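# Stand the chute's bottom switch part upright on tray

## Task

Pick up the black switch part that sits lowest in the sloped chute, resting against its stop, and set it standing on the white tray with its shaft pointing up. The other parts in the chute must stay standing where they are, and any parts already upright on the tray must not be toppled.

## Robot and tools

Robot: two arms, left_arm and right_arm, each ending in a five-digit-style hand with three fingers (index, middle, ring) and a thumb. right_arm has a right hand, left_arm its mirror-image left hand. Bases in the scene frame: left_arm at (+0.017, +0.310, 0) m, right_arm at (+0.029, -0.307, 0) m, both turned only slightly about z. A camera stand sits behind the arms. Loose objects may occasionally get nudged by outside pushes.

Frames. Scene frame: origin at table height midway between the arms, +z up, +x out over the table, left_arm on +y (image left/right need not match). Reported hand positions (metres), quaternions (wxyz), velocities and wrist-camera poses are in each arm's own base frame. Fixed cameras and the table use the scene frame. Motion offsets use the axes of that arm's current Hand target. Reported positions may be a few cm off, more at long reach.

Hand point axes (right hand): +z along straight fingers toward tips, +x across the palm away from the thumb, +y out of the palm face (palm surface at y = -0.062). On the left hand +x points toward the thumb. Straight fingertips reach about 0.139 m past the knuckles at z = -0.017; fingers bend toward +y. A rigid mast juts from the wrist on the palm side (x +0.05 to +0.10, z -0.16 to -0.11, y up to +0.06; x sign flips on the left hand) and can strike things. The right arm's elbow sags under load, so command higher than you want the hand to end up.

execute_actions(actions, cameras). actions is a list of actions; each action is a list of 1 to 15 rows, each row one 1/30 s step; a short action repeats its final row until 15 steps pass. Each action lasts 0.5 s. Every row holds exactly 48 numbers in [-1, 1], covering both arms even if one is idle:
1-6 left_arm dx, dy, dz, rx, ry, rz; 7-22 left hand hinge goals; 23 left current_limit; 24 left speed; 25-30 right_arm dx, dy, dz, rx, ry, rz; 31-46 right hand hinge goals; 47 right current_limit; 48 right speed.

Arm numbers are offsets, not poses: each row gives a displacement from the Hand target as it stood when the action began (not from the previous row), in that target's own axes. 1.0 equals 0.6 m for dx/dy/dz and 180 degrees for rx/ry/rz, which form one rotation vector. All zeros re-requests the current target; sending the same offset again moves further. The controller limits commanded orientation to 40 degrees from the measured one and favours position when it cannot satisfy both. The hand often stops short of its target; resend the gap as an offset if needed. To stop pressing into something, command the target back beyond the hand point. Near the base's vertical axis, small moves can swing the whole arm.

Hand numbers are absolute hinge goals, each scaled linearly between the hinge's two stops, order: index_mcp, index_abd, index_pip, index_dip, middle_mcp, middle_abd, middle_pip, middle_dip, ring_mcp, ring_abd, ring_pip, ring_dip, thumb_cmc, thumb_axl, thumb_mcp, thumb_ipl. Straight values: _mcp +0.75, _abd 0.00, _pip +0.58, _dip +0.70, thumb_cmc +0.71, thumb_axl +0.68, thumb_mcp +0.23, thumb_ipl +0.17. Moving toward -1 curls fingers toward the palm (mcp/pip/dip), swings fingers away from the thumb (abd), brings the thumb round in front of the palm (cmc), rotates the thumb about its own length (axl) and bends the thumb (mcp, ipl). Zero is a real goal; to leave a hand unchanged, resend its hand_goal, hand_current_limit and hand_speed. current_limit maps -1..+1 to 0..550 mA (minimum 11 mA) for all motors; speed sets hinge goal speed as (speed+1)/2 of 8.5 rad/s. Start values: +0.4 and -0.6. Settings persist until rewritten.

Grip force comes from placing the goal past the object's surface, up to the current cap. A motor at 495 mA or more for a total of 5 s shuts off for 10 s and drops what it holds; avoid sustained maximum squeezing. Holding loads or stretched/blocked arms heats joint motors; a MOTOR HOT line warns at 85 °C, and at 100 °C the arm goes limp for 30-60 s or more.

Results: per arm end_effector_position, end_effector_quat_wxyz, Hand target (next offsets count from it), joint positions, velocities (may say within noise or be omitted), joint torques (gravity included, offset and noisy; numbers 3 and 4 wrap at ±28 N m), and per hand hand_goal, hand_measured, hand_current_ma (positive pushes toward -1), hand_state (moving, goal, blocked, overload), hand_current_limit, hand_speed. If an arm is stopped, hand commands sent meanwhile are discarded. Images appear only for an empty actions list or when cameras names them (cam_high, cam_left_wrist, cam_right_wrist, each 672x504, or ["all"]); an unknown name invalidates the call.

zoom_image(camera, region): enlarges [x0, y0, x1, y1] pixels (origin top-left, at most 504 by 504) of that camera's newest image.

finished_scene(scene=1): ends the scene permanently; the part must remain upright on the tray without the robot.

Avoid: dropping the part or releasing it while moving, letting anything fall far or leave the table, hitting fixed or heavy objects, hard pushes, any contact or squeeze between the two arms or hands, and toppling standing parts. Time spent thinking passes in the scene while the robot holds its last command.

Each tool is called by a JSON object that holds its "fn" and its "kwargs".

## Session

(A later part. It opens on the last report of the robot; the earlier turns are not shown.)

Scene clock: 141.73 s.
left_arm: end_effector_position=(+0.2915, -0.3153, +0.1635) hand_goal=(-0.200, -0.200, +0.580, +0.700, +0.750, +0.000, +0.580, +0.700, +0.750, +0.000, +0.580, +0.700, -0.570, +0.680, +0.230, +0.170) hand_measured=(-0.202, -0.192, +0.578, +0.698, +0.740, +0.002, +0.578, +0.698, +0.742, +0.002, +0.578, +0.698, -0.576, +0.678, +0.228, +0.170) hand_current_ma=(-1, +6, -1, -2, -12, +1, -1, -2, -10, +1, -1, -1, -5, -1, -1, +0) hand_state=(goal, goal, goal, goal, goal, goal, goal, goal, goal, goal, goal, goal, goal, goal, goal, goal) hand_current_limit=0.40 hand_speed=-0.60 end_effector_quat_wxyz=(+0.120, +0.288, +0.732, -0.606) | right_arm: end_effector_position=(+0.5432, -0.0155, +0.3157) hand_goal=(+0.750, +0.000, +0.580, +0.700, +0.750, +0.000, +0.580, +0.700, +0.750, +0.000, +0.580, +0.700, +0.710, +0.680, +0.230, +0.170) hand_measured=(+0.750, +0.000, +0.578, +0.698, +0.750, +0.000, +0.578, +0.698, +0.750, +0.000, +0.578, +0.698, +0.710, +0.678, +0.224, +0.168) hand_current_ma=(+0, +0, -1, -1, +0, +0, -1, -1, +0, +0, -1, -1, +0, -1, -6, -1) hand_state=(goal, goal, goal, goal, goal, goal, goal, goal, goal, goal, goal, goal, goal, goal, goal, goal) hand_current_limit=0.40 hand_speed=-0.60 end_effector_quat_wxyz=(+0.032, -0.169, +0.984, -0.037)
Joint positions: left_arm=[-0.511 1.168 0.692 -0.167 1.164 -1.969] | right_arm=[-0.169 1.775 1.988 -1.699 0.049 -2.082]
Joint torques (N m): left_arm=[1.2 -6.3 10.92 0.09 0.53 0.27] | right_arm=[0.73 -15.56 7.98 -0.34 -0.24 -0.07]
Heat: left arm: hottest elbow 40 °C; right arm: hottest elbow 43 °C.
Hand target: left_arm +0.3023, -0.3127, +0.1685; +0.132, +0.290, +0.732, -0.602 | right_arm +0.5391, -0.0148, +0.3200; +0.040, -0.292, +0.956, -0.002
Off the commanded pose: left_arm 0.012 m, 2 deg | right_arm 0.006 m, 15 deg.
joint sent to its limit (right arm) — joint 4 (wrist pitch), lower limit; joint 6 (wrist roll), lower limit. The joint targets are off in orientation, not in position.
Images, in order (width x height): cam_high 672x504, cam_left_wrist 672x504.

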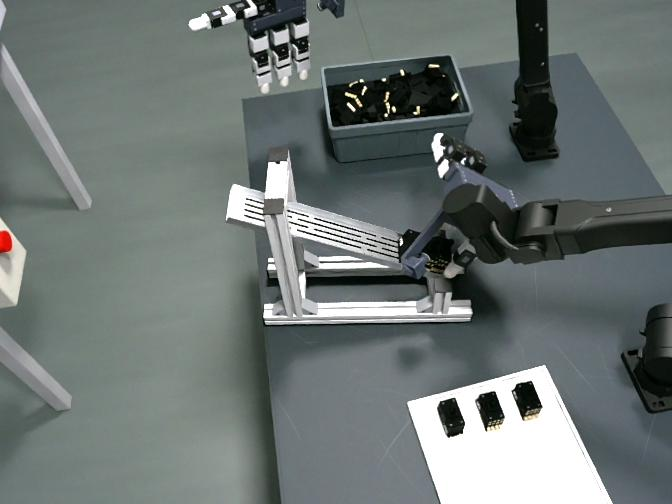

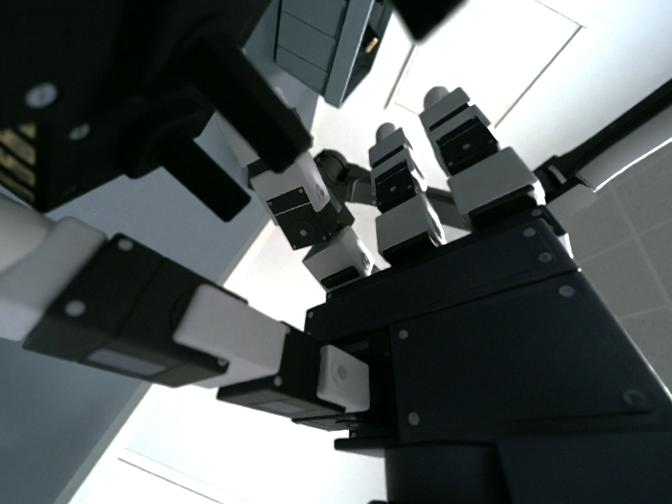

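{"fn": "execute_actions", "kwargs": {"actions": [[[-0.003,-0.0395,-0.0145,0,0,0,-0.2,-0.2,0.58,0.7,0.75,0,0.58,0.7,0.75,0,0.58,0.7,-0.57,0.68,0.23,0.17,0.4,-0.6,0,0,0,0,0,0,0.75,0,0.58,0.7,0.75,0,0.58,0.7,0.75,0,0.58,0.7,0.71,0.68,0.23,0.17,0.4,-0.6]]], "cameras": ["cam_high","cam_left_wrist"]}}

{"fn": "zoom_image", "kwargs": {"camera": "cam_high", "region": [380, 180, 500, 300]}}

{"fn": "zoom_image", "kwargs": {"camera": "cam_left_wrist", "region": [0, 0, 320, 320]}}

Scene clock: 146.07 s.
left_arm: end_effector_position=(+0.2801, -0.3054, +0.1738) hand_goal=(-0.200, -0.200, +0.580, +0.700, +0.750, +0.000, +0.580, +0.700, +0.750, +0.000, +0.580, +0.700, -0.570, +0.680, +0.230, +0.170) hand_measured=(-0.202, -0.194, +0.578, +0.698, +0.740, +0.002, +0.578, +0.698, +0.742, +0.002, +0.578, +0.698, -0.568, +0.678, +0.226, +0.168) hand_current_ma=(-1, +6, -1, -2, -12, +1, -1, -2, -10, +1, -1, -1, +1, -1, -4, -2) hand_state=(goal, goal, goal, goal, goal, goal, goal, goal, goal, goal, goal, goal, goal, goal, goal, goal) hand_current_limit=0.40 hand_speed=-0.60 end_effector_quat_wxyz=(+0.113, +0.280, +0.738, -0.603) | right_arm: end_effector_position=(+0.5432, -0.0155, +0.3157) hand_goal=(+0.750, +0.000, +0.580, +0.700, +0.750, +0.000, +0.580, +0.700, +0.750, +0.000, +0.580, +0.700, +0.710, +0.680, +0.230, +0.170) hand_measured=(+0.750, +0.000, +0.578, +0.698, +0.750, +0.000, +0.578, +0.698, +0.750, +0.000, +0.578, +0.698, +0.710, +0.678, +0.224, +0.168) hand_current_ma=(+0, +0, -1, -1, +0, +0, -1, -1, +0, +0, -1, -1, +0, -1, -6, -1) hand_state=(goal, goal, goal, goal, goal, goal, goal, goal, goal, goal, goal, goal, goal, goal, goal, goal) hand_current_limit=0.40 hand_speed=-0.60 end_effector_quat_wxyz=(+0.032, -0.169, +0.984, -0.037)
Joint positions: left_arm=[-0.505 1.112 0.692 -0.251 1.161 -1.964] | right_arm=[-0.169 1.775 1.988 -1.699 0.049 -2.082]
Joint torques (N m): left_arm=[0.73 -6.71 12.27 0.35 0.6 0.18] | right_arm=[0.21 -15.74 8.14 -0.38 -0.21 -0.05]
Heat: left arm: hottest elbow 41 °C; right arm: hottest elbow 43 °C.
Hand target: left_arm +0.2913, -0.3073, +0.1905; +0.132, +0.290, +0.732, -0.602 | right_arm +0.5391, -0.0148, +0.3200; +0.040, -0.292, +0.956, -0.002
Off the commanded pose: left_arm 0.020 m, 3 deg | right_arm 0.006 m, 15 deg.
joint sent to its limit (right arm) — joint 4 (wrist pitch), lower limit; joint 6 (wrist roll), lower limit. The joint targets are off in orientation, not in position.
Images, in order (width x height): cam_high 672x504, cam_left_wrist 672x504.

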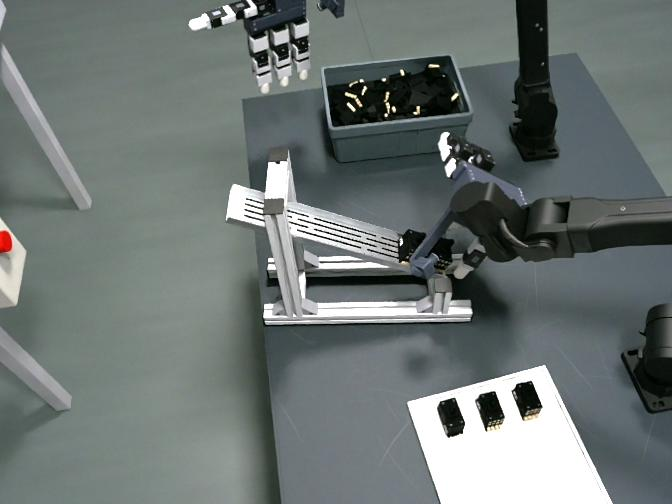

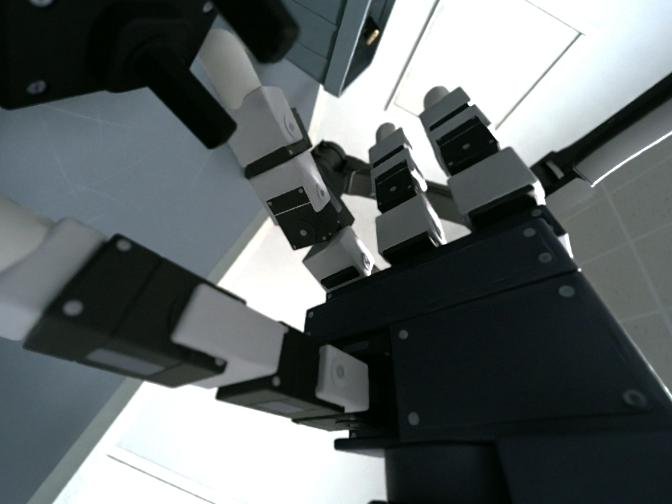

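Scaled by 4.200.

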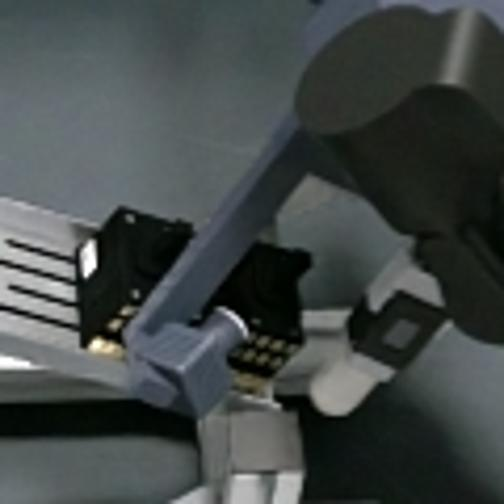

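Scaled by 1.575.

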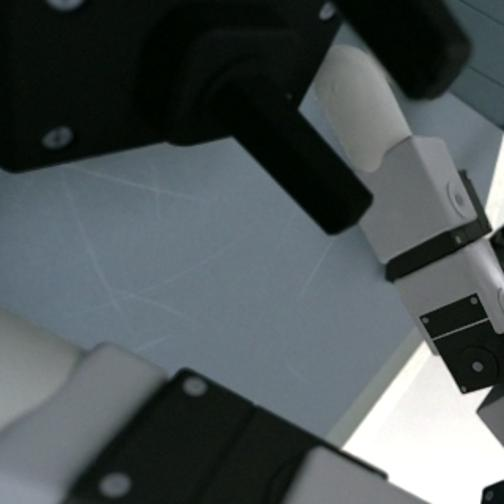

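{"fn": "execute_actions", "kwargs": {"actions": [[[-0.0147,0.0395,0.009,0,0,0,-0.2,-0.2,0.58,0.7,0.75,0,0.58,0.7,0.75,0,0.58,0.7,-0.57,0.68,0.23,0.17,0.4,-0.6,0,0,0,0,0,0,0.75,0,0.58,0.7,0.75,0,0.58,0.7,0.75,0,0.58,0.7,0.71,0.68,0.23,0.17,0.4,-0.6]]], "cameras": ["cam_high","cam_left_wrist"]}}

{"fn": "zoom_image", "kwargs": {"camera": "cam_high", "region": [380, 180, 500, 300]}}

{"fn": "zoom_image", "kwargs": {"camera": "cam_left_wrist", "region": [0, 0, 320, 320]}}

Scene clock: 152.50 s.
left_arm: end_effector_position=(+0.2861, -0.3041, +0.1525) hand_goal=(-0.200, -0.200, +0.580, +0.700, +0.750, +0.000, +0.580, +0.700, +0.750, +0.000, +0.580, +0.700, -0.570, +0.680, +0.230, +0.170) hand_measured=(-0.188, -0.192, +0.586, +0.702, +0.740, +0.002, +0.578, +0.698, +0.742, +0.002, +0.578, +0.698, -0.562, +0.678, +0.228, +0.168) hand_current_ma=(+16, +6, +6, +1, -12, +1, -1, -2, -10, +1, -1, -1, +8, -1, -2, -2) hand_state=(goal, goal, goal, goal, goal, goal, goal, goal, goal, goal, goal, goal, goal, goal, goal, goal) hand_current_limit=0.40 hand_speed=-0.60 end_effector_quat_wxyz=(+0.097, +0.269, +0.746, -0.601) | right_arm: end_effector_position=(+0.5432, -0.0155, +0.3157) hand_goal=(+0.750, +0.000, +0.580, +0.700, +0.750, +0.000, +0.580, +0.700, +0.750, +0.000, +0.580, +0.700, +0.710, +0.680, +0.230, +0.170) hand_measured=(+0.750, +0.000, +0.578, +0.698, +0.750, +0.000, +0.578, +0.698, +0.750, +0.000, +0.578, +0.698, +0.710, +0.678, +0.224, +0.168) hand_current_ma=(+0, +0, -1, -1, +0, +0, -1, -1, +0, +0, -1, -1, +0, -1, -6, -1) hand_state=(goal, goal, goal, goal, goal, goal, goal, goal, goal, goal, goal, goal, goal, goal, goal, goal) hand_current_limit=0.40 hand_speed=-0.60 end_effector_quat_wxyz=(+0.032, -0.169, +0.984, -0.037)
Joint positions: left_arm=[-0.492 1.174 0.692 -0.248 1.172 -1.947] | right_arm=[-0.169 1.775 1.988 -1.699 0.049 -2.082]
Joint torques (N m): left_arm=[1.03 -6.07 13.37 1.32 0.7 0.27] | right_arm=[0.32 -15.38 8.05 -0.23 -0.22 -0.03]
Heat: left arm: hottest elbow 42 °C; right arm: hottest elbow 43 °C.
Hand target: left_arm +0.3113, -0.3123, +0.1749; +0.132, +0.290, +0.732, -0.602 | right_arm +0.5391, -0.0148, +0.3200; +0.040, -0.292, +0.956, -0.002
Off the commanded pose: left_arm 0.035 m, 5 deg | right_arm 0.006 m, 15 deg.
joint sent to its limit (right arm) — joint 4 (wrist pitch), lower limit; joint 6 (wrist roll), lower limit. The joint targets are off in orientation, not in position.
Images, in order (width x height): cam_high 672x504, cam_left_wrist 672x504.

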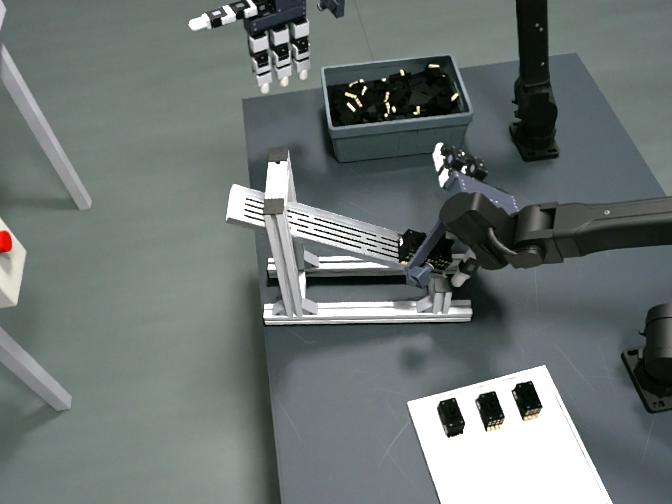

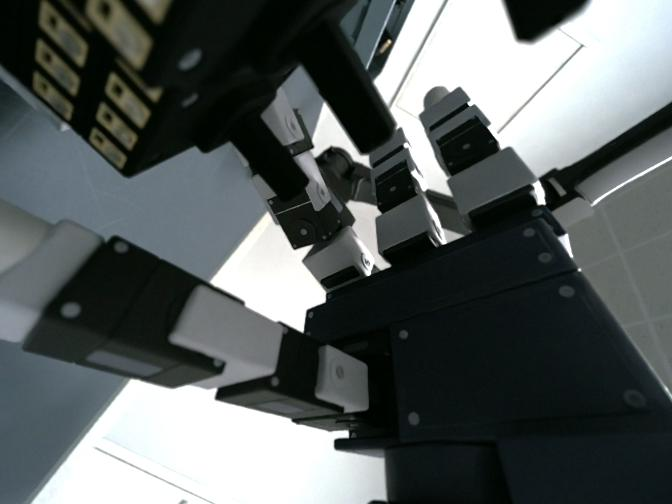

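Scaled by 4.200.

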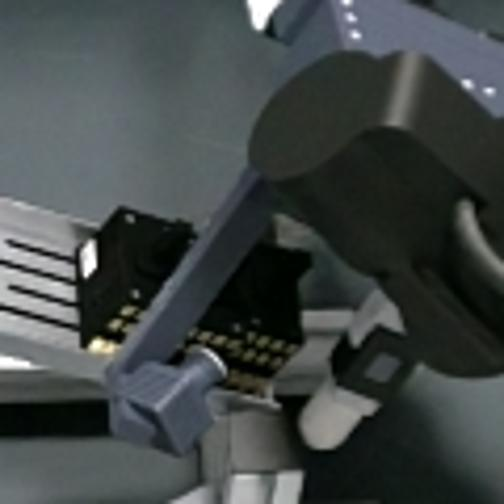

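Scaled by 1.575.

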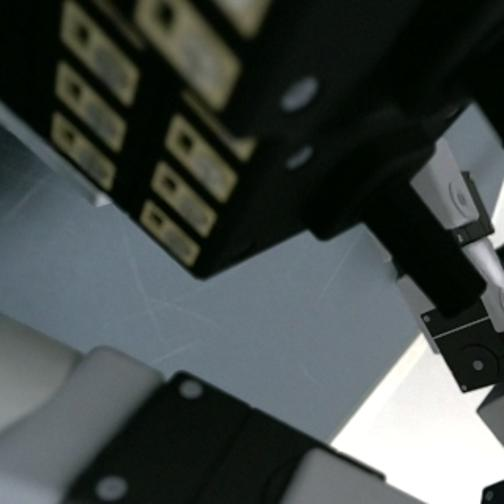

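{"fn": "execute_actions", "kwargs": {"actions": [[[0.01,-0.05,-0.01,0,0,0,-0.2,-0.2,0.58,0.7,0.75,0,0.58,0.7,0.75,0,0.58,0.7,-0.57,0.68,0.23,0.17,0.4,-0.6,0,0,0,0,0,0,0.75,0,0.58,0.7,0.75,0,0.58,0.7,0.75,0,0.58,0.7,0.71,0.68,0.23,0.17,0.4,-0.6]]]}}

Scene clock: 155.33 s.
left_arm: end_effector_position=(+0.2816, -0.3015, +0.1787) hand_goal=(-0.200, -0.200, +0.580, +0.700, +0.750, +0.000, +0.580, +0.700, +0.750, +0.000, +0.580, +0.700, -0.570, +0.680, +0.230, +0.170) hand_measured=(-0.198, -0.190, +0.582, +0.702, +0.740, +0.002, +0.578, +0.698, +0.742, +0.002, +0.578, +0.698, -0.562, +0.678, +0.228, +0.168) hand_current_ma=(+1, +9, +1, +2, -12, +1, -1, -2, -10, +1, -1, -1, +8, -1, -2, -2) hand_state=(goal, goal, goal, goal, goal, goal, goal, goal, goal, goal, goal, goal, goal, goal, goal, goal) hand_current_limit=0.40 hand_speed=-0.60 end_effector_quat_wxyz=(+0.123, +0.283, +0.737, -0.601) | right_arm: end_effector_position=(+0.5432, -0.0155, +0.3157) hand_goal=(+0.750, +0.000, +0.580, +0.700, +0.750, +0.000, +0.580, +0.700, +0.750, +0.000, +0.580, +0.700, +0.710, +0.680, +0.230, +0.170) hand_measured=(+0.750, +0.000, +0.578, +0.698, +0.750, +0.000, +0.578, +0.698, +0.750, +0.000, +0.578, +0.698, +0.710, +0.678, +0.224, +0.168) hand_current_ma=(+0, +0, -1, -1, +0, +0, -1, -1, +0, +0, -1, -1, +0, -1, -6, -1) hand_state=(goal, goal, goal, goal, goal, goal, goal, goal, goal, goal, goal, goal, goal, goal, goal, goal) hand_current_limit=0.40 hand_speed=-0.60 end_effector_quat_wxyz=(+0.032, -0.169, +0.984, -0.037)
Joint positions: left_arm=[-0.495 1.094 0.692 -0.266 1.16 -1.947] | right_arm=[-0.169 1.775 1.988 -1.699 0.049 -2.082]
Joint torques (N m): left_arm=[-0.09 -6.01 13.11 0.2 0.54 0] | right_arm=[0.15 -15.97 8.25 -0.18 -0.22 -0.07]
Heat: left arm: hottest elbow 42 °C; right arm: hottest elbow 43 °C.
Hand target: left_arm +0.2899, -0.3082, +0.1973; +0.132, +0.290, +0.732, -0.602 | right_arm +0.5391, -0.0148, +0.3200; +0.040, -0.292, +0.956, -0.002
Off the commanded pose: left_arm 0.021 m, 1 deg | right_arm 0.006 m, 15 deg.
joint sent to its limit (right arm) — joint 4 (wrist pitch), lower limit; joint 6 (wrist roll), lower limit. The joint targets are off in orientation, not in position.

{"fn": "execute_actions", "kwargs": {"actions": [[[-0.035,0.03,0.0,0,0,0,-0.2,-0.2,0.58,0.7,0.75,0,0.58,0.7,0.75,0,0.58,0.7,-0.57,0.68,0.23,0.17,0.4,-0.6,0,0,0,0,0,0,0.75,0,0.58,0.7,0.75,0,0.58,0.7,0.75,0,0.58,0.7,0.71,0.68,0.23,0.17,0.4,-0.6]]]}}

Scene clock: 157.37 s.
left_arm: end_effector_position=(+0.2907, -0.3046, +0.1678) hand_goal=(-0.200, -0.200, +0.580, +0.700, +0.750, +0.000, +0.580, +0.700, +0.750, +0.000, +0.580, +0.700, -0.570, +0.680, +0.230, +0.170) hand_measured=(-0.180, -0.192, +0.592, +0.704, +0.740, +0.002, +0.578, +0.698, +0.742, +0.002, +0.578, +0.698, -0.562, +0.678, +0.228, +0.168) hand_current_ma=(+37, +8, +14, +4, -12, +1, -1, -2, -10, +1, -1, -1, +8, -1, -2, -2) hand_state=(blocked, goal, goal, goal, goal, goal, goal, goal, goal, goal, goal, goal, goal, goal, goal, goal) hand_current_limit=0.40 hand_speed=-0.60 end_effector_quat_wxyz=(+0.103, +0.275, +0.742, -0.603) | right_arm: end_effector_position=(+0.5432, -0.0155, +0.3157) hand_goal=(+0.750, +0.000, +0.580, +0.700, +0.750, +0.000, +0.580, +0.700, +0.750, +0.000, +0.580, +0.700, +0.710, +0.680, +0.230, +0.170) hand_measured=(+0.750, +0.000, +0.578, +0.698, +0.750, +0.000, +0.578, +0.698, +0.750, +0.000, +0.578, +0.698, +0.710, +0.678, +0.224, +0.168) hand_current_ma=(+0, +0, -1, -1, +0, +0, -1, -1, +0, +0, -1, -1, +0, -1, -6, -1) hand_state=(goal, goal, goal, goal, goal, goal, goal, goal, goal, goal, goal, goal, goal, goal, goal, goal) hand_current_limit=0.40 hand_speed=-0.60 end_effector_quat_wxyz=(+0.032, -0.169, +0.984, -0.037)
Joint positions: left_arm=[-0.485 1.16 0.722 -0.285 1.181 -1.933] | right_arm=[-0.169 1.775 1.988 -1.699 0.049 -2.082]
Joint torques (N m): left_arm=[1.32 -5.95 14.97 0.32 0.63 0.24] | right_arm=[0.79 -15.85 8.13 -0.39 -0.13 -0.05]
Heat: left arm: hottest elbow 43 °C; right arm: hottest elbow 43 °C.
Hand target: left_arm +0.3171, -0.3119, +0.1942; +0.132, +0.290, +0.732, -0.602 | right_arm +0.5391, -0.0148, +0.3200; +0.040, -0.292, +0.956, -0.002
Off the commanded pose: left_arm 0.038 m, 4 deg | right_arm 0.006 m, 15 deg.
joint sent to its limit (right arm) — joint 4 (wrist pitch), lower limit; joint 6 (wrist roll), lower limit. The joint targets are off in orientation, not in position.

{"fn": "execute_actions", "kwargs": {"actions": [[[0,0.005,0.018,0,0,0,-0.1,-0.2,0.58,0.7,0.75,0,0.58,0.7,0.75,0,0.58,0.7,-0.57,0.68,0.23,0.17,0.4,-0.6,0,0,0,0,0,0,0.75,0,0.58,0.7,0.75,0,0.58,0.7,0.75,0,0.58,0.7,0.71,0.68,0.23,0.17,0.4,-0.6]]], "cameras": ["cam_high","cam_left_wrist"]}}

{"fn": "zoom_image", "kwargs": {"camera": "cam_high", "region": [380, 180, 500, 300]}}

{"fn": "zoom_image", "kwargs": {"camera": "cam_left_wrist", "region": [0, 0, 320, 320]}}

Scene clock: 159.57 s.
left_arm: end_effector_position=(+0.2964, -0.3073, +0.1653) hand_goal=(-0.100, -0.200, +0.580, +0.700, +0.750, +0.000, +0.580, +0.700, +0.750, +0.000, +0.580, +0.700, -0.570, +0.680, +0.230, +0.170) hand_measured=(-0.106, -0.192, +0.582, +0.702, +0.740, +0.002, +0.578, +0.698, +0.742, +0.002, +0.578, +0.698, -0.562, +0.678, +0.232, +0.170) hand_current_ma=(-8, +8, +1, +2, -12, +1, -1, -2, -10, +1, -1, -1, +10, -1, +3, +1) hand_state=(goal, goal, goal, goal, goal, goal, goal, goal, goal, goal, goal, goal, goal, goal, goal, goal) hand_current_limit=0.40 hand_speed=-0.60 end_effector_quat_wxyz=(+0.111, +0.277, +0.743, -0.599) | right_arm: end_effector_position=(+0.5432, -0.0155, +0.3157) hand_goal=(+0.750, +0.000, +0.580, +0.700, +0.750, +0.000, +0.580, +0.700, +0.750, +0.000, +0.580, +0.700, +0.710, +0.680, +0.230, +0.170) hand_measured=(+0.750, +0.000, +0.578, +0.698, +0.750, +0.000, +0.578, +0.698, +0.750, +0.000, +0.578, +0.698, +0.710, +0.678, +0.224, +0.168) hand_current_ma=(+0, +0, -1, -1, +0, +0, -1, -1, +0, +0, -1, -1, +0, -1, -6, -1) hand_state=(goal, goal, goal, goal, goal, goal, goal, goal, goal, goal, goal, goal, goal, goal, goal, goal) hand_current_limit=0.40 hand_speed=-0.60 end_effector_quat_wxyz=(+0.032, -0.169, +0.984, -0.037)
Joint positions: left_arm=[-0.49 1.172 0.723 -0.257 1.164 -1.937] | right_arm=[-0.169 1.775 1.988 -1.699 0.049 -2.082]
Joint torques (N m): left_arm=[-0.32 -5.66 14.52 1.28 0.54 -0.04] | right_arm=[0.67 -14.68 8.08 -0.1 -0.18 -0.03]
Heat: left arm: hottest elbow 43 °C; right arm: hottest elbow 43 °C.
Hand target: left_arm +0.3171, -0.3219, +0.1890; +0.132, +0.290, +0.732, -0.602 | right_arm +0.5391, -0.0148, +0.3200; +0.040, -0.292, +0.956, -0.002
Off the commanded pose: left_arm 0.035 m, 3 deg | right_arm 0.006 m, 15 deg.
joint sent to its limit (right arm) — joint 4 (wrist pitch), lower limit; joint 6 (wrist roll), lower limit. The joint targets are off in orientation, not in position.
Images, in order (width x height): cam_high 672x504, cam_left_wrist 672x504.

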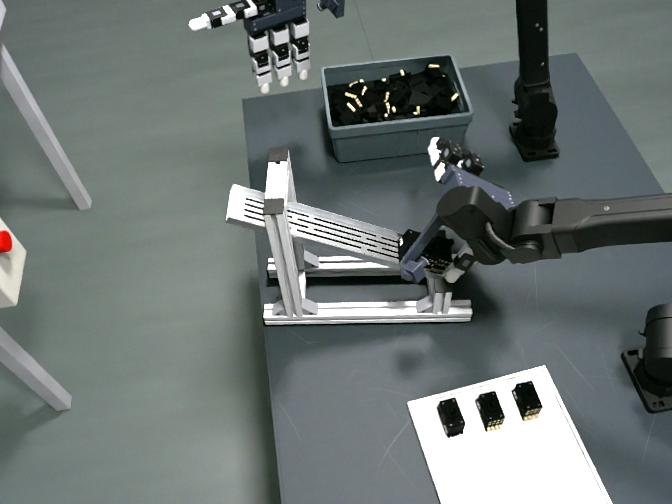

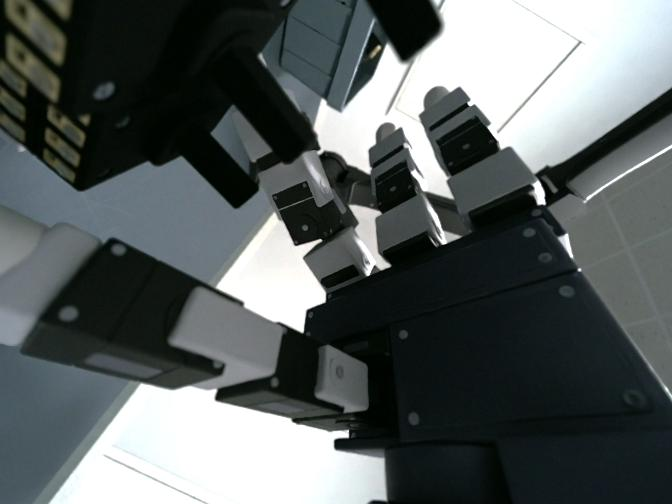

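Scaled by 4.200.

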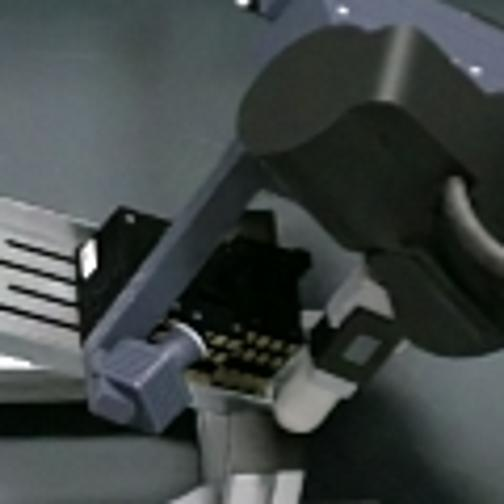

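Scaled by 1.575.

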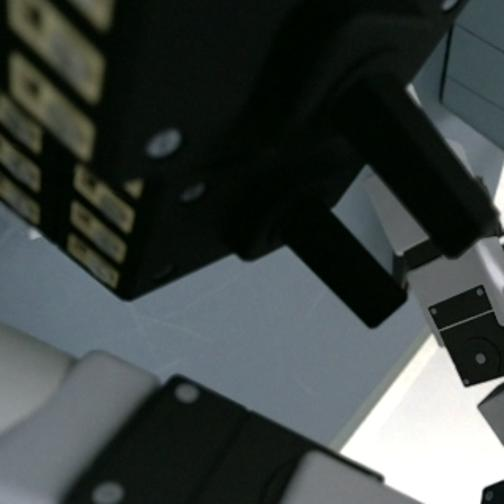

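{"fn": "execute_actions", "kwargs": {"actions": [[[-0.023,0.008,-0.002,0,0,0,-0.1,-0.2,0.58,0.7,0.75,0,0.58,0.7,0.75,0,0.58,0.7,-0.57,0.68,0.23,0.17,0.4,-0.6,0,0,0,0,0,0,0.75,0,0.58,0.7,0.75,0,0.58,0.7,0.75,0,0.58,0.7,0.71,0.68,0.23,0.17,0.4,-0.6]]], "cameras": ["cam_high","cam_left_wrist"]}}

{"fn": "zoom_image", "kwargs": {"camera": "cam_high", "region": [380, 180, 500, 300]}}

{"fn": "zoom_image", "kwargs": {"camera": "cam_left_wrist", "region": [0, 0, 320, 320]}}

Scene clock: 162.50 s.
left_arm: end_effector_position=(+0.3084, -0.3139, +0.1674) hand_goal=(-0.100, -0.200, +0.580, +0.700, +0.750, +0.000, +0.580, +0.700, +0.750, +0.000, +0.580, +0.700, -0.570, +0.680, +0.230, +0.170) hand_measured=(-0.106, -0.192, +0.582, +0.702, +0.740, +0.002, +0.578, +0.698, +0.742, +0.002, +0.578, +0.698, -0.562, +0.678, +0.230, +0.170) hand_current_ma=(-8, +8, +1, +2, -12, +1, -1, -2, -10, +1, -1, -1, +10, -1, +0, +1) hand_state=(goal, goal, goal, goal, goal, goal, goal, goal, goal, goal, goal, goal, goal, goal, goal, goal) hand_current_limit=0.40 hand_speed=-0.60 end_effector_quat_wxyz=(+0.110, +0.276, +0.743, -0.600) | right_arm: end_effector_position=(+0.5432, -0.0155, +0.3157) hand_goal=(+0.750, +0.000, +0.580, +0.700, +0.750, +0.000, +0.580, +0.700, +0.750, +0.000, +0.580, +0.700, +0.710, +0.680, +0.230, +0.170) hand_measured=(+0.750, +0.000, +0.578, +0.698, +0.750, +0.000, +0.578, +0.698, +0.750, +0.000, +0.578, +0.698, +0.710, +0.678, +0.224, +0.168) hand_current_ma=(+0, +0, -1, -1, +0, +0, -1, -1, +0, +0, -1, -1, +0, -1, -6, -1) hand_state=(goal, goal, goal, goal, goal, goal, goal, goal, goal, goal, goal, goal, goal, goal, goal, goal) hand_current_limit=0.40 hand_speed=-0.60 end_effector_quat_wxyz=(+0.032, -0.169, +0.984, -0.037)
Joint positions: left_arm=[-0.49 1.211 0.759 -0.257 1.166 -1.937] | right_arm=[-0.169 1.775 1.988 -1.699 0.049 -2.082]
Joint torques (N m): left_arm=[0.73 -6.36 14.87 0.55 0.86 0.13] | right_arm=[0.38 -15.21 8.08 -0.06 -0.19 -0.02]
Heat: left arm: hottest elbow 44 °C; right arm: hottest elbow 43 °C.
Hand target: left_arm +0.3311, -0.3239, +0.1930; +0.132, +0.290, +0.732, -0.602 | right_arm +0.5391, -0.0148, +0.3200; +0.040, -0.292, +0.956, -0.002
Off the commanded pose: left_arm 0.036 m, 3 deg | right_arm 0.006 m, 15 deg.
joint sent to its limit (right arm) — joint 4 (wrist pitch), lower limit; joint 6 (wrist roll), lower limit. The joint targets are off in orientation, not in position.
Images, in order (width x height): cam_high 672x504, cam_left_wrist 672x504.

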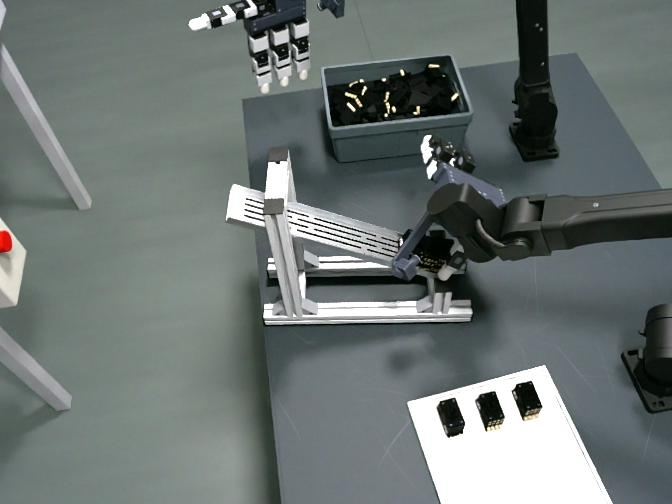

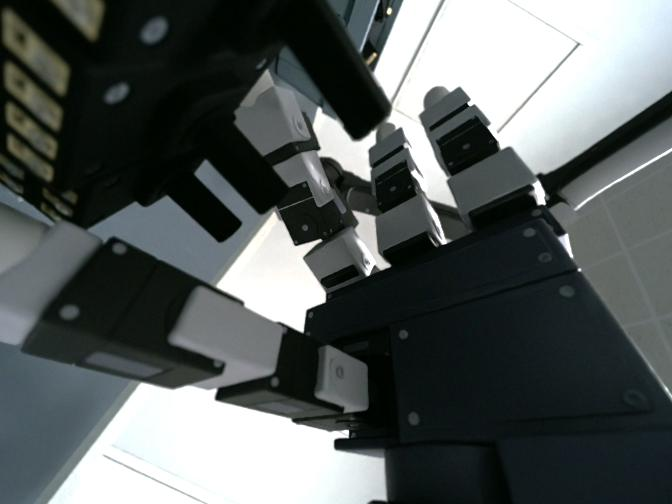

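Scaled by 4.200.

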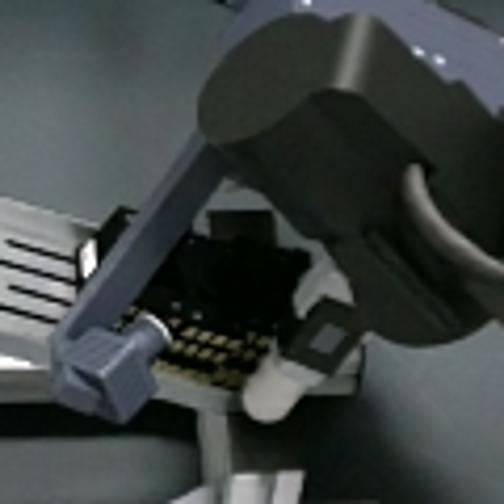

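Scaled by 1.575.

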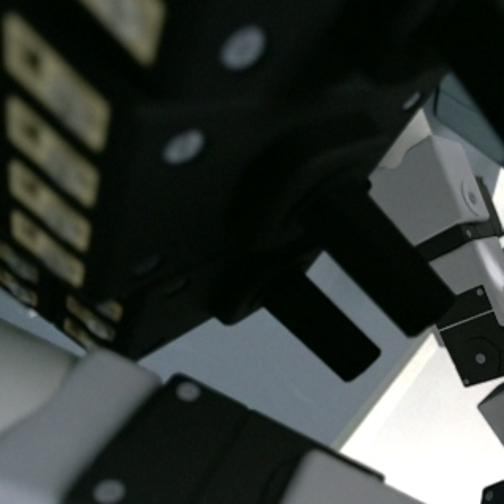

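{"fn": "execute_actions", "kwargs": {"actions": [[[0,-0.014,-0.002,0,0,0,-0.2,-0.2,0.58,0.7,0.75,0,0.58,0.7,0.75,0,0.58,0.7,-0.57,0.68,0.16,0.17,0.0,-0.7,0,0,0,0,0,0,0.75,0,0.58,0.7,0.75,0,0.58,0.7,0.75,0,0.58,0.7,0.71,0.68,0.23,0.17,0.4,-0.6]],[[0,0,0,0,0,0,-0.33,-0.2,0.58,0.7,0.75,0,0.58,0.7,0.75,0,0.58,0.7,-0.57,0.68,0.13,0.17,0.0,-0.7,0,0,0,0,0,0,0.75,0,0.58,0.7,0.75,0,0.58,0.7,0.75,0,0.58,0.7,0.71,0.68,0.23,0.17,0.4,-0.6]]], "cameras": ["cam_high","cam_left_wrist"]}}

{"fn": "zoom_image", "kwargs": {"camera": "cam_high", "region": [380, 180, 500, 300]}}

{"fn": "zoom_image", "kwargs": {"camera": "cam_left_wrist", "region": [0, 0, 320, 320]}}

Scene clock: 170.83 s.
left_arm: end_effector_position=(+0.3088, -0.3142, +0.1692) hand_goal=(-0.330, -0.200, +0.580, +0.700, +0.750, +0.000, +0.580, +0.700, +0.750, +0.000, +0.580, +0.700, -0.570, +0.680, +0.130, +0.170) hand_measured=(-0.220, -0.194, +0.602, +0.710, +0.740, +0.002, +0.578, +0.698, +0.742, +0.002, +0.578, +0.698, -0.558, +0.678, +0.178, +0.186) hand_current_ma=(+275, +6, +35, +12, -12, +1, -1, -2, -10, +1, -1, -1, +16, -1, +155, +35) hand_state=(blocked, goal, blocked, goal, goal, goal, goal, goal, goal, goal, goal, goal, goal, goal, blocked, goal) hand_current_limit=0.00 hand_speed=-0.70 end_effector_quat_wxyz=(+0.109, +0.276, +0.743, -0.600) | right_arm: end_effector_position=(+0.5432, -0.0155, +0.3157) hand_goal=(+0.750, +0.000, +0.580, +0.700, +0.750, +0.000, +0.580, +0.700, +0.750, +0.000, +0.580, +0.700, +0.710, +0.680, +0.230, +0.170) hand_measured=(+0.750, +0.000, +0.578, +0.698, +0.750, +0.000, +0.578, +0.698, +0.750, +0.000, +0.578, +0.698, +0.710, +0.678, +0.224, +0.168) hand_current_ma=(+0, +0, -1, -1, +0, +0, -1, -1, +0, +0, -1, -1, +0, -1, -6, -1) hand_state=(goal, goal, goal, goal, goal, goal, goal, goal, goal, goal, goal, goal, goal, goal, goal, goal) hand_current_limit=0.40 hand_speed=-0.60 end_effector_quat_wxyz=(+0.032, -0.169, +0.984, -0.037)
Joint positions: left_arm=[-0.49 1.211 0.765 -0.265 1.166 -1.937] | right_arm=[-0.169 1.775 1.988 -1.699 0.049 -2.082]
Joint torques (N m): left_arm=[0.15 -7.88 14.58 0.31 0.67 0.06] | right_arm=[0.67 -15.91 8.09 -0.17 -0.21 -0.04]
Heat: left arm: hottest elbow 45 °C; right arm: hottest elbow 43 °C.
Hand target: left_arm +0.3265, -0.3236, +0.2001; +0.132, +0.290, +0.732, -0.602 | right_arm +0.5391, -0.0148, +0.3200; +0.040, -0.292, +0.956, -0.002
Off the commanded pose: left_arm 0.037 m, 3 deg | right_arm 0.006 m, 15 deg.
joint sent to its limit (right arm) — joint 4 (wrist pitch), lower limit; joint 6 (wrist roll), lower limit. The joint targets are off in orientation, not in position.
Images, in order (width x height): cam_high 672x504, cam_left_wrist 672x504.

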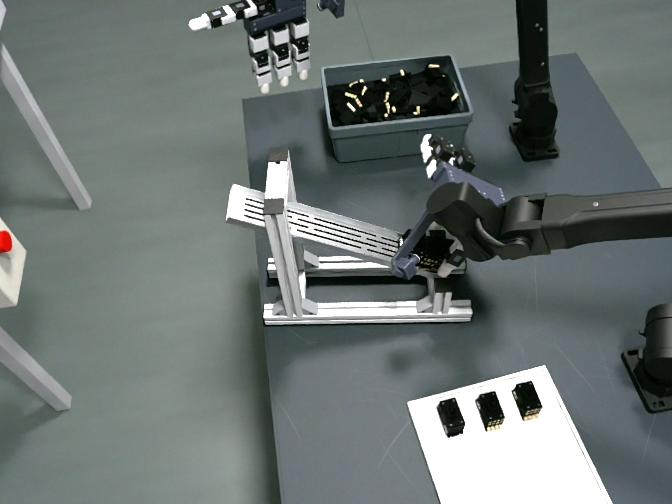

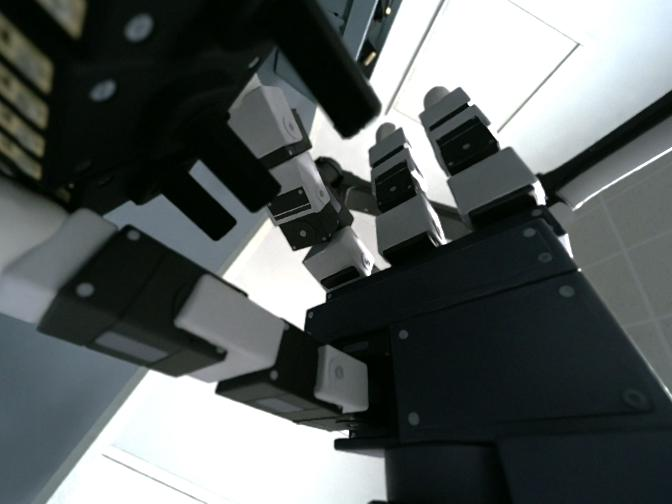

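Scaled by 4.200.

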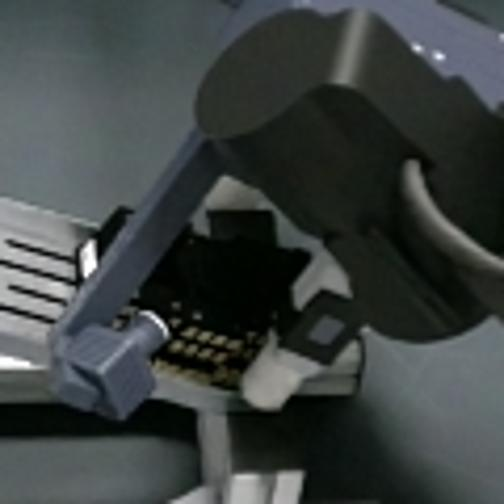

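Scaled by 1.575.

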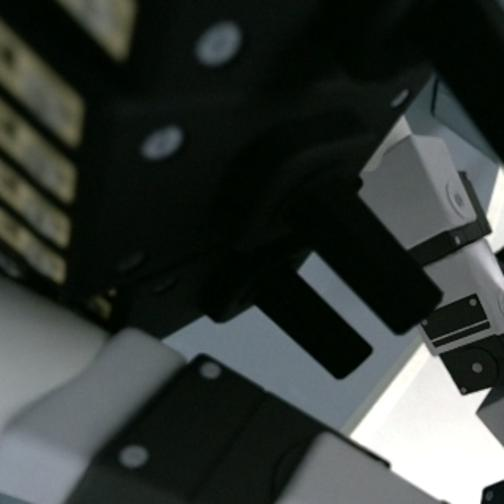

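{"fn": "execute_actions", "kwargs": {"actions": [[[0,0,0,0,0,0,-0.4,-0.2,0.58,0.7,0.75,0,0.58,0.7,0.75,0,0.58,0.7,-0.57,0.68,0.1,0.17,0.2,-0.7,0,0,0,0,0,0,0.75,0,0.58,0.7,0.75,0,0.58,0.7,0.75,0,0.58,0.7,0.71,0.68,0.23,0.17,0.4,-0.6]],[[-0.007,-0.048,-0.0105,0,0,0,-0.4,-0.2,0.58,0.7,0.75,0,0.58,0.7,0.75,0,0.58,0.7,-0.57,0.68,0.1,0.17,0.2,-0.7,0,0,0,0,0,0,0.75,0,0.58,0.7,0.75,0,0.58,0.7,0.75,0,0.58,0.7,0.71,0.68,0.23,0.17,0.4,-0.6]]], "cameras": ["cam_high","cam_left_wrist"]}}

{"fn": "zoom_image", "kwargs": {"camera": "cam_high", "region": [380, 180, 500, 300]}}

Scene clock: 175.30 s.
left_arm: end_effector_position=(+0.3003, -0.3115, +0.1959) hand_goal=(-0.400, -0.200, +0.580, +0.700, +0.750, +0.000, +0.580, +0.700, +0.750, +0.000, +0.580, +0.700, -0.570, +0.680, +0.100, +0.170) hand_measured=(-0.392, -0.200, +0.584, +0.704, +0.740, +0.002, +0.578, +0.698, +0.742, +0.002, +0.578, +0.698, -0.564, +0.678, +0.104, +0.174) hand_current_ma=(+8, +0, +3, +3, -12, +1, -1, -2, -10, +1, -1, -1, +6, -1, +3, +4) hand_state=(goal, goal, goal, goal, goal, goal, goal, goal, goal, goal, goal, goal, goal, goal, goal, goal) hand_current_limit=0.20 hand_speed=-0.70 end_effector_quat_wxyz=(+0.115, +0.280, +0.741, -0.599) | right_arm: end_effector_position=(+0.5432, -0.0155, +0.3157) hand_goal=(+0.750, +0.000, +0.580, +0.700, +0.750, +0.000, +0.580, +0.700, +0.750, +0.000, +0.580, +0.700, +0.710, +0.680, +0.230, +0.170) hand_measured=(+0.750, +0.000, +0.578, +0.698, +0.750, +0.000, +0.578, +0.698, +0.750, +0.000, +0.578, +0.698, +0.710, +0.678, +0.224, +0.168) hand_current_ma=(+0, +0, -1, -1, +0, +0, -1, -1, +0, +0, -1, -1, +0, -1, -6, -1) hand_state=(goal, goal, goal, goal, goal, goal, goal, goal, goal, goal, goal, goal, goal, goal, goal, goal) hand_current_limit=0.40 hand_speed=-0.60 end_effector_quat_wxyz=(+0.032, -0.169, +0.984, -0.037)
Joint positions: left_arm=[-0.495 1.145 0.785 -0.33 1.159 -1.942] | right_arm=[-0.169 1.775 1.988 -1.699 0.049 -2.082]
Joint torques (N m): left_arm=[-0.15 -7 15.15 0.32 0.57 -0.08] | right_arm=[1.26 -15.44 8.14 -0.21 -0.23 -0.08]
Heat: left arm: hottest elbow 45 °C; right arm: hottest elbow 43 °C.
Hand target: left_arm +0.3139, -0.3217, +0.2270; +0.132, +0.290, +0.732, -0.602 | right_arm +0.5391, -0.0148, +0.3200; +0.040, -0.292, +0.956, -0.002
Off the commanded pose: left_arm 0.036 m, 3 deg | right_arm 0.006 m, 15 deg.
joint sent to its limit (right arm) — joint 4 (wrist pitch), lower limit; joint 6 (wrist roll), lower limit. The joint targets are off in orientation, not in position.
Images, in order (width x height): cam_high 672x504, cam_left_wrist 672x504.

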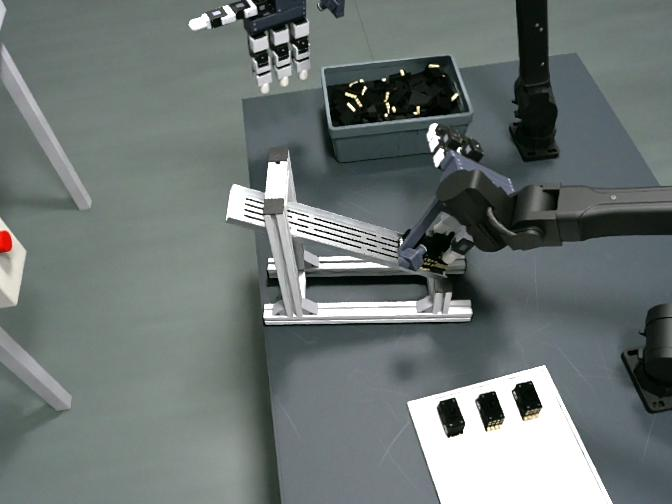

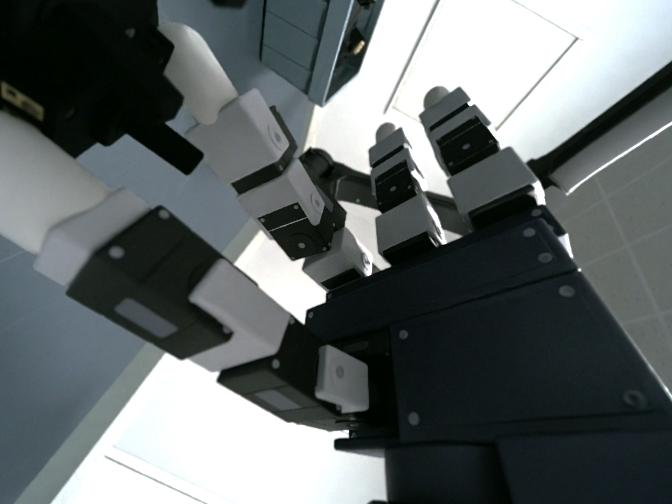

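Scaled by 4.200.

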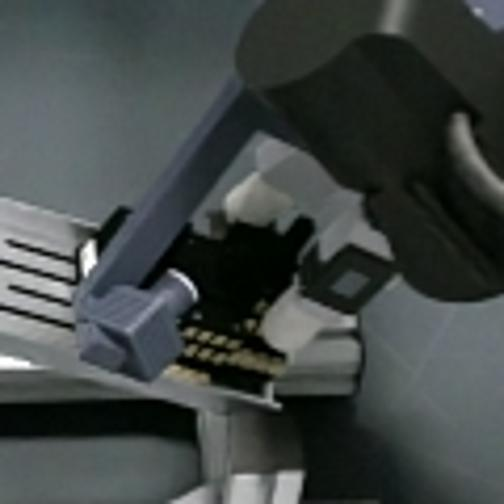

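{"fn": "execute_actions", "kwargs": {"actions": [[[-0.007,-0.07,-0.0105,0,0,0,-0.1,-0.2,0.58,0.7,0.75,0,0.58,0.7,0.75,0,0.58,0.7,-0.5,0.68,0.23,0.17,0.2,-0.5,0,0,0,0,0,0,0.75,0,0.58,0.7,0.75,0,0.58,0.7,0.75,0,0.58,0.7,0.71,0.68,0.23,0.17,0.4,-0.6]],[[0.06,-0.05,-0.06,0,0,0,-0.1,-0.2,0.58,0.7,0.75,0,0.58,0.7,0.75,0,0.58,0.7,-0.5,0.68,0.23,0.17,0.2,-0.5,0,0,0,0,0,0,0.75,0,0.58,0.7,0.75,0,0.58,0.7,0.75,0,0.58,0.7,0.71,0.68,0.23,0.17,0.4,-0.6]]], "cameras": ["cam_high","cam_left_wrist"]}}

{"fn": "zoom_image", "kwargs": {"camera": "cam_high", "region": [360, 190, 480, 310]}}

{"fn": "zoom_image", "kwargs": {"camera": "cam_left_wrist", "region": [0, 0, 320, 320]}}

Scene clock: 178.63 s.
left_arm: end_effector_position=(+0.2479, -0.2806, +0.2739) hand_goal=(-0.100, -0.200, +0.580, +0.700, +0.750, +0.000, +0.580, +0.700, +0.750, +0.000, +0.580, +0.700, -0.500, +0.680, +0.230, +0.170) hand_measured=(-0.106, -0.200, +0.582, +0.702, +0.740, +0.002, +0.578, +0.698, +0.742, +0.002, +0.578, +0.698, -0.498, +0.678, +0.226, +0.172) hand_current_ma=(-7, +0, +1, +2, -12, +1, -1, -2, -10, +1, -1, -1, +1, -1, -4, +2) hand_state=(goal, goal, goal, goal, goal, goal, goal, goal, goal, goal, goal, goal, goal, goal, goal, goal) hand_current_limit=0.20 hand_speed=-0.50 end_effector_quat_wxyz=(+0.128, +0.286, +0.733, -0.603) | right_arm: end_effector_position=(+0.5432, -0.0155, +0.3157) hand_goal=(+0.750, +0.000, +0.580, +0.700, +0.750, +0.000, +0.580, +0.700, +0.750, +0.000, +0.580, +0.700, +0.710, +0.680, +0.230, +0.170) hand_measured=(+0.750, +0.000, +0.578, +0.698, +0.750, +0.000, +0.578, +0.698, +0.750, +0.000, +0.578, +0.698, +0.710, +0.678, +0.224, +0.168) hand_current_ma=(+0, +0, -1, -1, +0, +0, -1, -1, +0, +0, -1, -1, +0, -1, -6, -1) hand_state=(goal, goal, goal, goal, goal, goal, goal, goal, goal, goal, goal, goal, goal, goal, goal, goal) hand_current_limit=0.40 hand_speed=-0.60 end_effector_quat_wxyz=(+0.032, -0.169, +0.984, -0.037)
Joint positions: left_arm=[-0.485 0.894 0.826 -0.595 1.17 -1.937] | right_arm=[-0.169 1.775 1.988 -1.699 0.049 -2.082]
Joint torques (N m): left_arm=[0.79 -3.14 11.78 0.31 0.84 0.23] | right_arm=[0.62 -15.27 8.24 -0.16 -0.19 -0.07]
Heat: left arm: hottest elbow 45 °C; right arm: hottest elbow 43 °C.
Hand target: left_arm +0.2532, -0.2805, +0.2778; +0.132, +0.290, +0.732, -0.602 | right_arm +0.5391, -0.0148, +0.3200; +0.040, -0.292, +0.956, -0.002
Off the commanded pose: left_arm 0.007 m, 1 deg | right_arm 0.006 m, 15 deg.
joint sent to its limit (right arm) — joint 4 (wrist pitch), lower limit; joint 6 (wrist roll), lower limit. The joint targets are off in orientation, not in position.
Images, in order (width x height): cam_high 672x504, cam_left_wrist 672x504.

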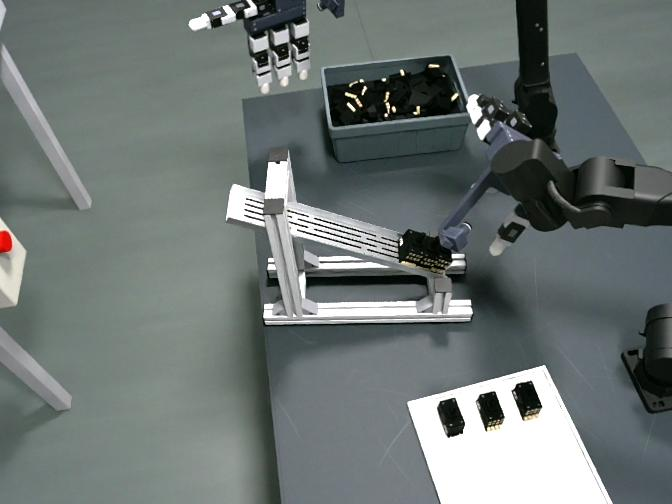

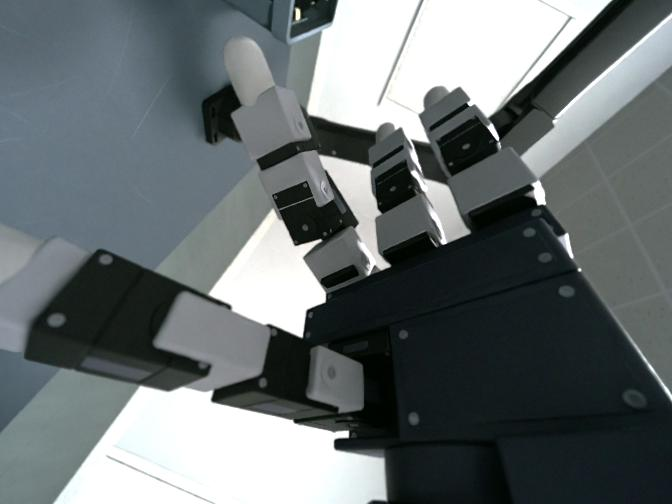

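Scaled by 4.200.

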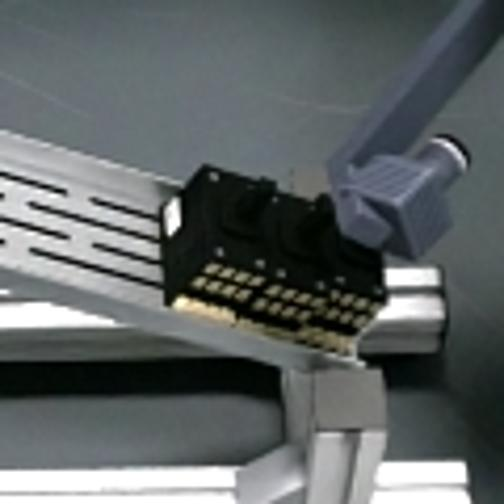

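Scaled by 1.575.

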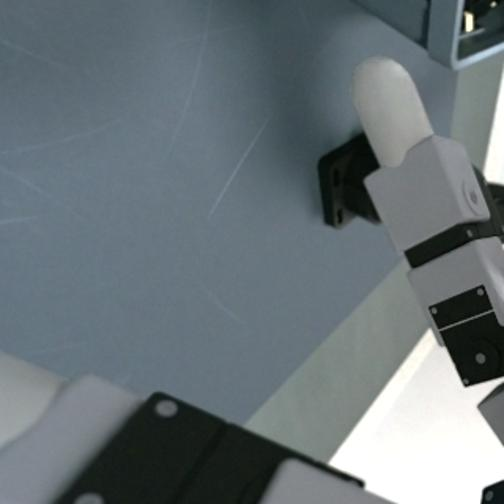

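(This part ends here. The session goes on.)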